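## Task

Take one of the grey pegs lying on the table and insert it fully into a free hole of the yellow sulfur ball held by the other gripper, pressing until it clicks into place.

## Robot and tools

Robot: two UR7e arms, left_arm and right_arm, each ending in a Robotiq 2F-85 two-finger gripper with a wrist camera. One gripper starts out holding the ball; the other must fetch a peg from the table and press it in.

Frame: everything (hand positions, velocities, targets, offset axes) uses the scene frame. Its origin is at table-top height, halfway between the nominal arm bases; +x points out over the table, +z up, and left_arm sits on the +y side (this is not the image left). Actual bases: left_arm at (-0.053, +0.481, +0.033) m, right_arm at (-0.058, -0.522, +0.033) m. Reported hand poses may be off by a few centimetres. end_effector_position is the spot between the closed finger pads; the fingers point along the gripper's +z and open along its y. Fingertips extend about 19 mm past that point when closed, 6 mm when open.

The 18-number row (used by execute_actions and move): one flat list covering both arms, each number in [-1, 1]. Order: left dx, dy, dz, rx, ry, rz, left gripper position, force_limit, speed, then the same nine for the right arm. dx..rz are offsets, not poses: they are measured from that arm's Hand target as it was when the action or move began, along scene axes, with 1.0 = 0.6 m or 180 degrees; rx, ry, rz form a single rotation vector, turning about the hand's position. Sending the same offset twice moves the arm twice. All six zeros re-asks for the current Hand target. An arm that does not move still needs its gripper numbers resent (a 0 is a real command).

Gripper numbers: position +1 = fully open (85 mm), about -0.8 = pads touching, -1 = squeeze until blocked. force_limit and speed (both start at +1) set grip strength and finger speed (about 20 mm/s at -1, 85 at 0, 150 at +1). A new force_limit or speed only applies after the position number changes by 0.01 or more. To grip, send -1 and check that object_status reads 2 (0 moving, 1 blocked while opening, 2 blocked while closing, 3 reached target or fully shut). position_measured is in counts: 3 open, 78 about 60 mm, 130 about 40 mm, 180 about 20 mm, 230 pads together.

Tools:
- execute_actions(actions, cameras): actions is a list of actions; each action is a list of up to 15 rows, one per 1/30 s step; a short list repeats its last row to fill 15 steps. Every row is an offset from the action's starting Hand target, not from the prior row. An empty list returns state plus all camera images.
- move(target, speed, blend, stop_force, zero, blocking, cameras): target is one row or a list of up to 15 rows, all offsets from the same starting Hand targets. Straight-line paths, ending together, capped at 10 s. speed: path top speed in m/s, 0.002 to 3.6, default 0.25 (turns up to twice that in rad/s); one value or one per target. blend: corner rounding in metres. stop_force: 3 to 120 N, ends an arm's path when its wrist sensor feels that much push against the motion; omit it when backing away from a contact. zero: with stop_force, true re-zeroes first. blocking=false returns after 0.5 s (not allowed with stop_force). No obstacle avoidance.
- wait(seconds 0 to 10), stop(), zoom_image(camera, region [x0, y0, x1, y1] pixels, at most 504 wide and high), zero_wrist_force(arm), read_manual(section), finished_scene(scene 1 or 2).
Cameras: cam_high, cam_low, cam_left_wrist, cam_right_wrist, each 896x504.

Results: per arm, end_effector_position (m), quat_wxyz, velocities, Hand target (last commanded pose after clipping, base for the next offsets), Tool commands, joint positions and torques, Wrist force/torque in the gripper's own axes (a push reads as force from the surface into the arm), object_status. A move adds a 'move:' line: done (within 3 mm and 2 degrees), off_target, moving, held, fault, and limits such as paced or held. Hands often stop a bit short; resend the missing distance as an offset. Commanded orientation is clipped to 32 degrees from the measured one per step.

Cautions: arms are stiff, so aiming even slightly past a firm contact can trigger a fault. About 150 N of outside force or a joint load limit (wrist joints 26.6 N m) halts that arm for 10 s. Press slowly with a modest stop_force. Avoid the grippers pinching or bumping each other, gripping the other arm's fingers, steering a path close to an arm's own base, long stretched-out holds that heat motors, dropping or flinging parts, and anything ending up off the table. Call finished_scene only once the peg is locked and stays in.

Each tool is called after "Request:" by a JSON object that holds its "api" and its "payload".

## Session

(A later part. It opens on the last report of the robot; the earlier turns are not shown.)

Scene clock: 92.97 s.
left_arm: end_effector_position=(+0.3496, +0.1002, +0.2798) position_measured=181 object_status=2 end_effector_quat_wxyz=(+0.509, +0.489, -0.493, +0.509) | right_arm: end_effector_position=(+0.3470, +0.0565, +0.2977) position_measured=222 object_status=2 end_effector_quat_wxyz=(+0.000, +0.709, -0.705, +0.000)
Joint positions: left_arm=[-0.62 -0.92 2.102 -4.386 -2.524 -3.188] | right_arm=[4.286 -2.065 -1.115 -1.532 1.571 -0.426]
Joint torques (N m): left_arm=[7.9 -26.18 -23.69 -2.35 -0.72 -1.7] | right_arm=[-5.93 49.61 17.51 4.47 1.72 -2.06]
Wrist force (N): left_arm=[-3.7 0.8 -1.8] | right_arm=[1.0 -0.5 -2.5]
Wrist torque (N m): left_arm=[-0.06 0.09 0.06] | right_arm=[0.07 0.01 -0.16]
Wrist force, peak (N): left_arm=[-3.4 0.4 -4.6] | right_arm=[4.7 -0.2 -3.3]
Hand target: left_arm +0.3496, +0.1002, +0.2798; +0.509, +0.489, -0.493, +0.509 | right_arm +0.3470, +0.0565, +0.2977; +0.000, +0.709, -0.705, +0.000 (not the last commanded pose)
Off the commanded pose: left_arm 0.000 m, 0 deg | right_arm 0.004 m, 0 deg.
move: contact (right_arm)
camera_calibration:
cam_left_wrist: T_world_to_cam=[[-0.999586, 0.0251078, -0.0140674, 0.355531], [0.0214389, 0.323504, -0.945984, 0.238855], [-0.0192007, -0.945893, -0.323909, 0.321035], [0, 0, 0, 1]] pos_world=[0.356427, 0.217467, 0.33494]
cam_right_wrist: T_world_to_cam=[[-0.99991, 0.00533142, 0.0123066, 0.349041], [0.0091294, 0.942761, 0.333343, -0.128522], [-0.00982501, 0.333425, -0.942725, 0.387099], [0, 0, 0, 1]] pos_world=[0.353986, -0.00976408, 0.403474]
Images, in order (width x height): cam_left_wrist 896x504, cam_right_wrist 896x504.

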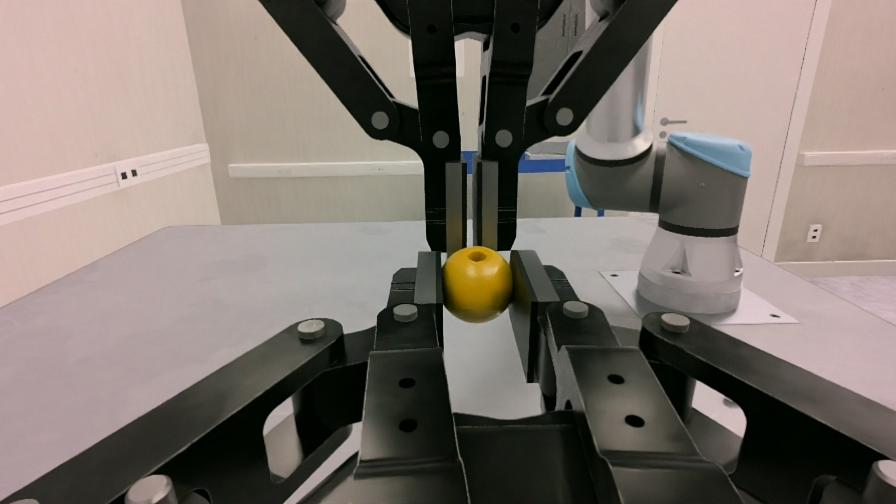

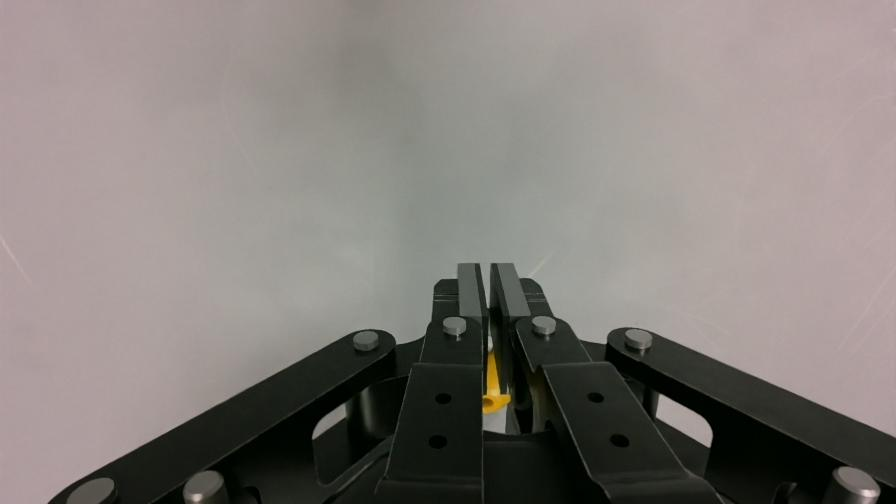

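Request:
{"api": "move", "payload": {"target": [0,0,0,0,0,0,-1,1,-1,0,0,0.0005,0,0,0,-1,-0.5,-1], "speed": 0.004}}

Request:
{"api": "move", "payload": {"target": [0,0,0,0,0,0,-1,1,-1,0,0.015,0,0,0,0,-1,-0.5,-1], "speed": 0.003, "stop_force": 10, "zero": false}}

Scene clock: 97.10 s.
left_arm: end_effector_position=(+0.3496, +0.1002, +0.2798) position_measured=181 object_status=2 end_effector_quat_wxyz=(+0.509, +0.489, -0.493, +0.509) | right_arm: end_effector_position=(+0.3470, +0.0565, +0.2980) position_measured=222 object_status=2 end_effector_quat_wxyz=(+0.000, +0.709, -0.705, +0.000)
Joint positions: left_arm=[-0.62 -0.92 2.102 -4.386 -2.524 -3.188] | right_arm=[4.286 -2.065 -1.115 -1.533 1.571 -0.426]
Joint torques (N m): left_arm=[-7.57 -26.15 -22.28 -2.33 0.93 -1.55] | right_arm=[-8.09 50.43 36.09 1.42 1.45 -2.08]
Wrist force (N): left_arm=[-1.3 0.3 -1.6] | right_arm=[1.6 -0.3 -2.1]
Wrist torque (N m): left_arm=[-0.09 0.07 0.06] | right_arm=[0.07 0.00 -0.16]
Wrist force, peak (N): left_arm=[-3.8 0.4 -1.8] | right_arm=[1.4 -0.6 -3.7]
Hand target: left_arm +0.3496, +0.1002, +0.2798; +0.509, +0.489, -0.493, +0.509 | right_arm +0.3470, +0.0565, +0.2980; +0.000, +0.709, -0.705, +0.000
Off the commanded pose: left_arm 0.000 m, 0 deg | right_arm 0.000 m, 0 deg.
move: done

Scene clock: 98.60 s.
left_arm: end_effector_position=(+0.3496, +0.1002, +0.2798) position_measured=181 object_status=2 end_effector_quat_wxyz=(+0.509, +0.489, -0.493, +0.509) | right_arm: end_effector_position=(+0.3470, +0.0580, +0.2980) position_measured=222 object_status=2 end_effector_quat_wxyz=(+0.000, +0.709, -0.705, +0.000)
Joint positions: left_arm=[-0.62 -0.92 2.102 -4.386 -2.524 -3.188] | right_arm=[4.287 -2.068 -1.11 -1.534 1.571 -0.425]
Joint torques (N m): left_arm=[-14.61 -25.52 -23.42 -2.48 0.8 -1.63] | right_arm=[-3.25 49.93 19.44 6.13 1.63 -1.34]
Wrist force (N): left_arm=[-4.0 0.6 -8.0] | right_arm=[8.2 -0.4 -3.2]
Wrist torque (N m): left_arm=[-0.08 0.07 0.06] | right_arm=[0.08 0.02 -0.16]
Wrist force, peak (N): left_arm=[-3.7 0.2 -11.0] | right_arm=[11.3 0.4 -4.3]
Hand target: left_arm +0.3496, +0.1002, +0.2798; +0.509, +0.489, -0.493, +0.509 | right_arm +0.3470, +0.0579, +0.2980; +0.000, +0.709, -0.705, +0.000 (not the last commanded pose)
Off the commanded pose: left_arm 0.000 m, 0 deg | right_arm 0.008 m, 0 deg.
move: contact (right_arm)

Request:
{"api": "move", "payload": {"target": [0,0,0,0,0,0,-1,1,-1,0,0.01,0.0005,0,0,0,-1,-0.5,-1], "speed": 0.003, "stop_force": 25, "zero": false}}

Request:
{"api": "move", "payload": {"target": [0,0,0,0,0,0,-1,1,-1,0,0.01,0.0002,0,0,0,-1,-0.5,-1], "speed": 0.003, "stop_force": 50, "zero": false}}

Scene clock: 104.13 s.
left_arm: end_effector_position=(+0.3496, +0.1002, +0.2798) position_measured=181 object_status=2 end_effector_quat_wxyz=(+0.509, +0.489, -0.493, +0.509) | right_arm: end_effector_position=(+0.3470, +0.0598, +0.2981) position_measured=222 object_status=2 end_effector_quat_wxyz=(+0.000, +0.709, -0.705, +0.000)
Joint positions: left_arm=[-0.62 -0.92 2.102 -4.386 -2.524 -3.188] | right_arm=[4.288 -2.073 -1.103 -1.537 1.571 -0.424]
Joint torques (N m): left_arm=[-15.35 -26.6 -22.38 -0.35 0.63 -1.72] | right_arm=[1.55 49.34 23.54 9.78 1.34 -1.15]
Wrist force (N): left_arm=[-3.6 -1.0 -22.3] | right_arm=[23.0 1.1 -3.2]
Wrist torque (N m): left_arm=[-0.06 0.03 0.06] | right_arm=[0.03 0.07 -0.19]
Wrist force, peak (N): left_arm=[-3.7 -1.7 -25.5] | right_arm=[26.7 1.9 -4.1]
Hand target: left_arm +0.3496, +0.1002, +0.2798; +0.509, +0.489, -0.493, +0.509 | right_arm +0.3471, +0.0598, +0.2981; +0.000, +0.709, -0.705, +0.000 (not the last commanded pose)
Off the commanded pose: left_arm 0.000 m, 0 deg | right_arm 0.004 m, 0 deg.
move: contact (right_arm)

Scene clock: 106.03 s.
left_arm: end_effector_position=(+0.3496, +0.1002, +0.2798) position_measured=181 object_status=2 end_effector_quat_wxyz=(+0.509, +0.489, -0.493, +0.509) | right_arm: end_effector_position=(+0.3470, +0.0622, +0.2981) position_measured=222 object_status=2 end_effector_quat_wxyz=(+0.000, +0.709, -0.705, +0.000)
Joint positions: left_arm=[-0.62 -0.92 2.102 -4.386 -2.524 -3.188] | right_arm=[4.29 -2.078 -1.095 -1.54 1.571 -0.422]
Joint torques (N m): left_arm=[-14.98 -27.94 -23.12 0.79 -1.05 -1.43] | right_arm=[10.18 45.36 28.98 15.59 2.89 -1.64]
Wrist force (N): left_arm=[-4.7 -3.7 -45.2] | right_arm=[48.0 4.1 -5.9]
Wrist torque (N m): left_arm=[0.06 0.05 0.06] | right_arm=[0.00 0.08 -0.20]
Wrist force, peak (N): left_arm=[-5.3 -5.3 -49.3] | right_arm=[52.1 5.7 -6.3]
Hand target: left_arm +0.3496, +0.1002, +0.2798; +0.509, +0.489, -0.493, +0.509 | right_arm +0.3471, +0.0622, +0.2981; +0.000, +0.709, -0.705, +0.000 (not the last commanded pose)
Off the commanded pose: left_arm 0.000 m, 0 deg | right_arm 0.004 m, 0 deg.
move: contact (right_arm)

Request:
{"api": "move", "payload": {"target": [0,0,0,0,0,0,-1,1,-1,0,0.01,0,0,0,0,-1,-0.5,-1], "speed": 0.003, "stop_force": 58, "zero": false}}

Request:
{"api": "move", "payload": {"target": [0,0,0,0,0,0,-1,1,-1,0,-0.0035,0,0,0,0,-1,-0.5,-1], "speed": 0.005}}

Scene clock: 111.17 s.
left_arm: end_effector_position=(+0.3495, +0.1002, +0.2798) position_measured=181 object_status=2 end_effector_quat_wxyz=(+0.509, +0.489, -0.493, +0.509) | right_arm: end_effector_position=(+0.3467, +0.0625, +0.2978) position_measured=222 object_status=2 end_effector_quat_wxyz=(+0.002, +0.709, -0.705, +0.001)
Joint positions: left_arm=[-0.62 -0.92 2.102 -4.386 -2.524 -3.188] | right_arm=[4.29 -2.081 -1.09 -1.546 1.57 -0.421]
Joint torques (N m): left_arm=[-16.35 -29.54 -23.13 0.98 1.08 -1.57] | right_arm=[14.5 43.03 25.36 15.51 4.67 -0.42]
Wrist force (N): left_arm=[-7.2 1.5 -47.3] | right_arm=[49.7 -0.9 -7.2]
Wrist torque (N m): left_arm=[-0.09 0.01 0.06] | right_arm=[0.08 0.08 -0.16]
Wrist force, peak (N): left_arm=[-7.0 -1.0 -55.3] | right_arm=[58.3 1.0 -7.6]
Hand target: left_arm +0.3496, +0.1002, +0.2798; +0.509, +0.489, -0.493, +0.509 | right_arm +0.3468, +0.0627, +0.2979; +0.002, +0.709, -0.705, +0.001 (not the last commanded pose)
Off the commanded pose: left_arm 0.000 m, 0 deg | right_arm 0.006 m, 0 deg.
move: contact (right_arm)

Scene clock: 111.87 s.
left_arm: end_effector_position=(+0.3496, +0.1001, +0.2797) position_measured=181 object_status=2 end_effector_quat_wxyz=(+0.509, +0.489, -0.493, +0.509) | right_arm: end_effector_position=(+0.3468, +0.0608, +0.2979) position_measured=222 object_status=2 end_effector_quat_wxyz=(+0.001, +0.709, -0.705, +0.001)
Joint positions: left_arm=[-0.62 -0.92 2.102 -4.386 -2.524 -3.188] | right_arm=[4.289 -2.076 -1.097 -1.542 1.571 -0.423]
Joint torques (N m): left_arm=[-14.69 -28.99 -23.25 0.29 1.28 -1.73] | right_arm=[-3.16 49.25 18.7 5.23 2.99 -2.45]
Wrist force (N): left_arm=[-3.7 3.1 -7.2] | right_arm=[7.1 -3.1 -3.5]
Wrist torque (N m): left_arm=[-0.16 0.07 0.06] | right_arm=[0.09 -0.01 0.07]
Wrist force, peak (N): left_arm=[-6.4 1.4 -46.9] | right_arm=[49.9 -1.0 -8.0]
Hand target: left_arm +0.3496, +0.1002, +0.2798; +0.509, +0.489, -0.493, +0.509 | right_arm +0.3468, +0.0606, +0.2979; +0.002, +0.709, -0.705, +0.001
Off the commanded pose: left_arm 0.000 m, 0 deg | right_arm 0.000 m, 0 deg.
move: done

Matches scene 1. Release and check visually.

Request:
{"api": "move", "payload": {"target": [[0,0,0,0,0,0,-1,1,-1,0,-0.0004,0,0,0,0,-0.5,-0.5,-1],[0,0,0,0,0,0,-1,1,-1,0,-0.1,0,0,0,0,-0.5,-0.5,-1],[0,0,0,0,0,0.36,-1,1,-1,0.055,0,0.1567,0.1667,0,0,-0.5,-0.5,-1]], "speed": [0.06,0.1,0.3], "blend": [0,0.01,0], "cameras": ["cam_right_wrist","cam_left_wrist"]}}

Request:
{"api": "zoom_image", "payload": {"camera": "cam_right_wrist", "region": [410, 170, 550, 310]}}

Scene clock: 121.77 s.
left_arm: end_effector_position=(+0.3496, +0.1002, +0.2798) position_measured=181 object_status=2 end_effector_quat_wxyz=(+0.157, +0.677, -0.154, +0.702) | right_arm: end_effector_position=(+0.3798, +0.0606, +0.3919) position_measured=192 object_status=3 end_effector_quat_wxyz=(-0.182, +0.685, -0.682, -0.182)
Joint positions: left_arm=[-1.44 -1.013 2.399 -4.594 -0.575 -3.082] | right_arm=[4.153 -1.897 -1.314 -1.048 1.836 -0.497]
Joint torques (N m): left_arm=[-13.88 -16.64 -19.92 0.46 1.38 1.54] | right_arm=[-9.12 32.8 19.21 5.21 2.06 2.36]
Wrist force (N): left_arm=[0.1 -0.3 -0.3] | right_arm=[0.5 1.0 0.0]
Wrist torque (N m): left_arm=[-0.05 0.11 -0.09] | right_arm=[0.16 -0.05 -0.12]
Wrist force, peak (N): left_arm=[-4.0 3.0 -5.9] | right_arm=[6.3 -3.1 -3.8]
Hand target: left_arm +0.3496, +0.1002, +0.2798; +0.157, +0.677, -0.154, +0.702 | right_arm +0.3798, +0.0606, +0.3919; -0.182, +0.685, -0.682, -0.182
Off the commanded pose: left_arm 0.000 m, 0 deg | right_arm 0.000 m, 0 deg.
move: done
camera_calibration:
cam_left_wrist: T_world_to_cam=[[-0.44844, -0.893703, -0.0140614, 0.254886], [-0.283551, 0.157164, -0.945991, 0.362116], [0.847644, -0.420233, -0.323889, -0.034587], [0, 0, 0, 1]] pos_world=[0.246297, 0.156346, 0.33494]
cam_right_wrist: T_world_to_cam=[[-0.999894, -0.00187916, 0.01443, 0.38034], [0.0097172, 0.651917, 0.758228, -0.313147], [-0.010832, 0.758288, -0.65183, 0.335397], [0, 0, 0, 1]] pos_world=[0.386976, -0.0494668, 0.450571]
Images, in order (width x height): cam_left_wrist 896x504, cam_right_wrist 896x504.

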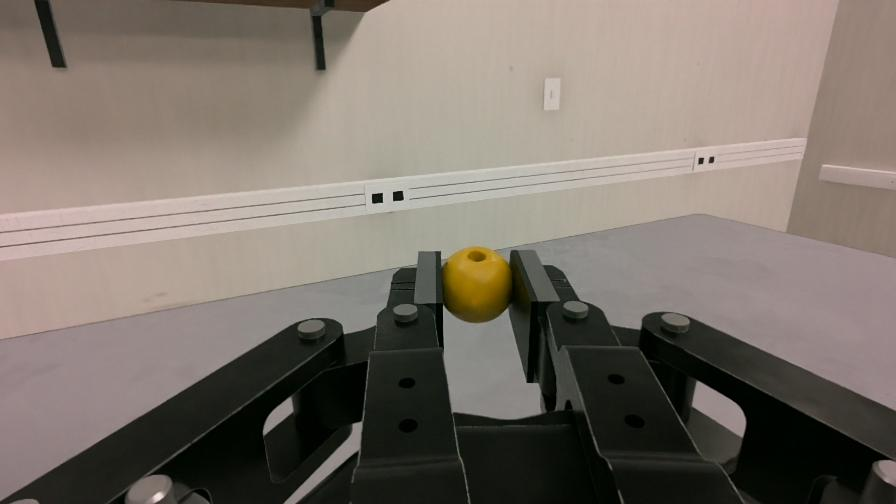

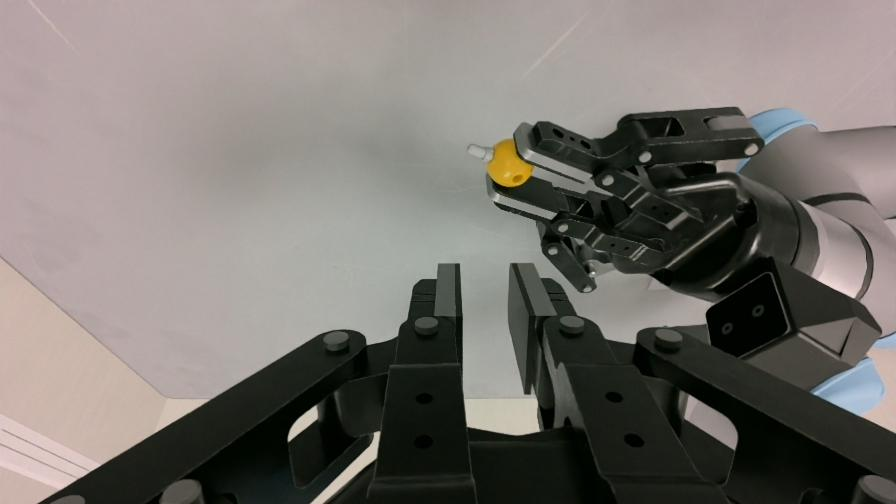

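Scaled by 3.600.

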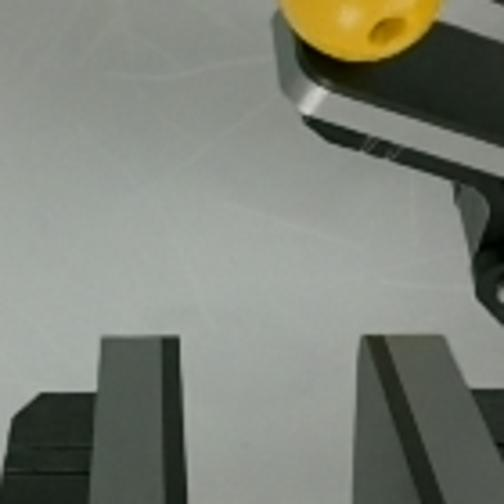

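Request:
{"api": "zoom_image", "payload": {"camera": "cam_right_wrist", "region": [450, 120, 550, 220]}}

Scaled by 5.040.

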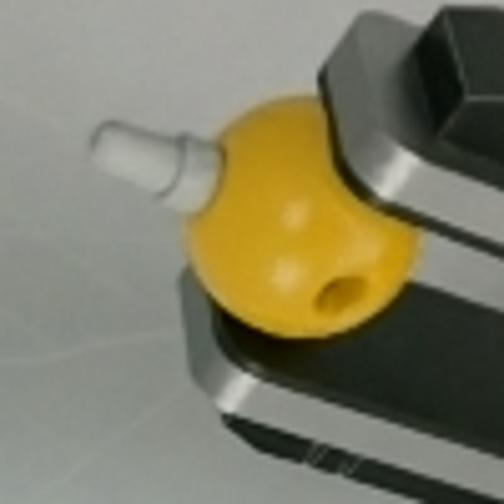

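Request:
{"api": "finished_scene", "payload": {"scene": 2}}

The scene is finished: the task was done.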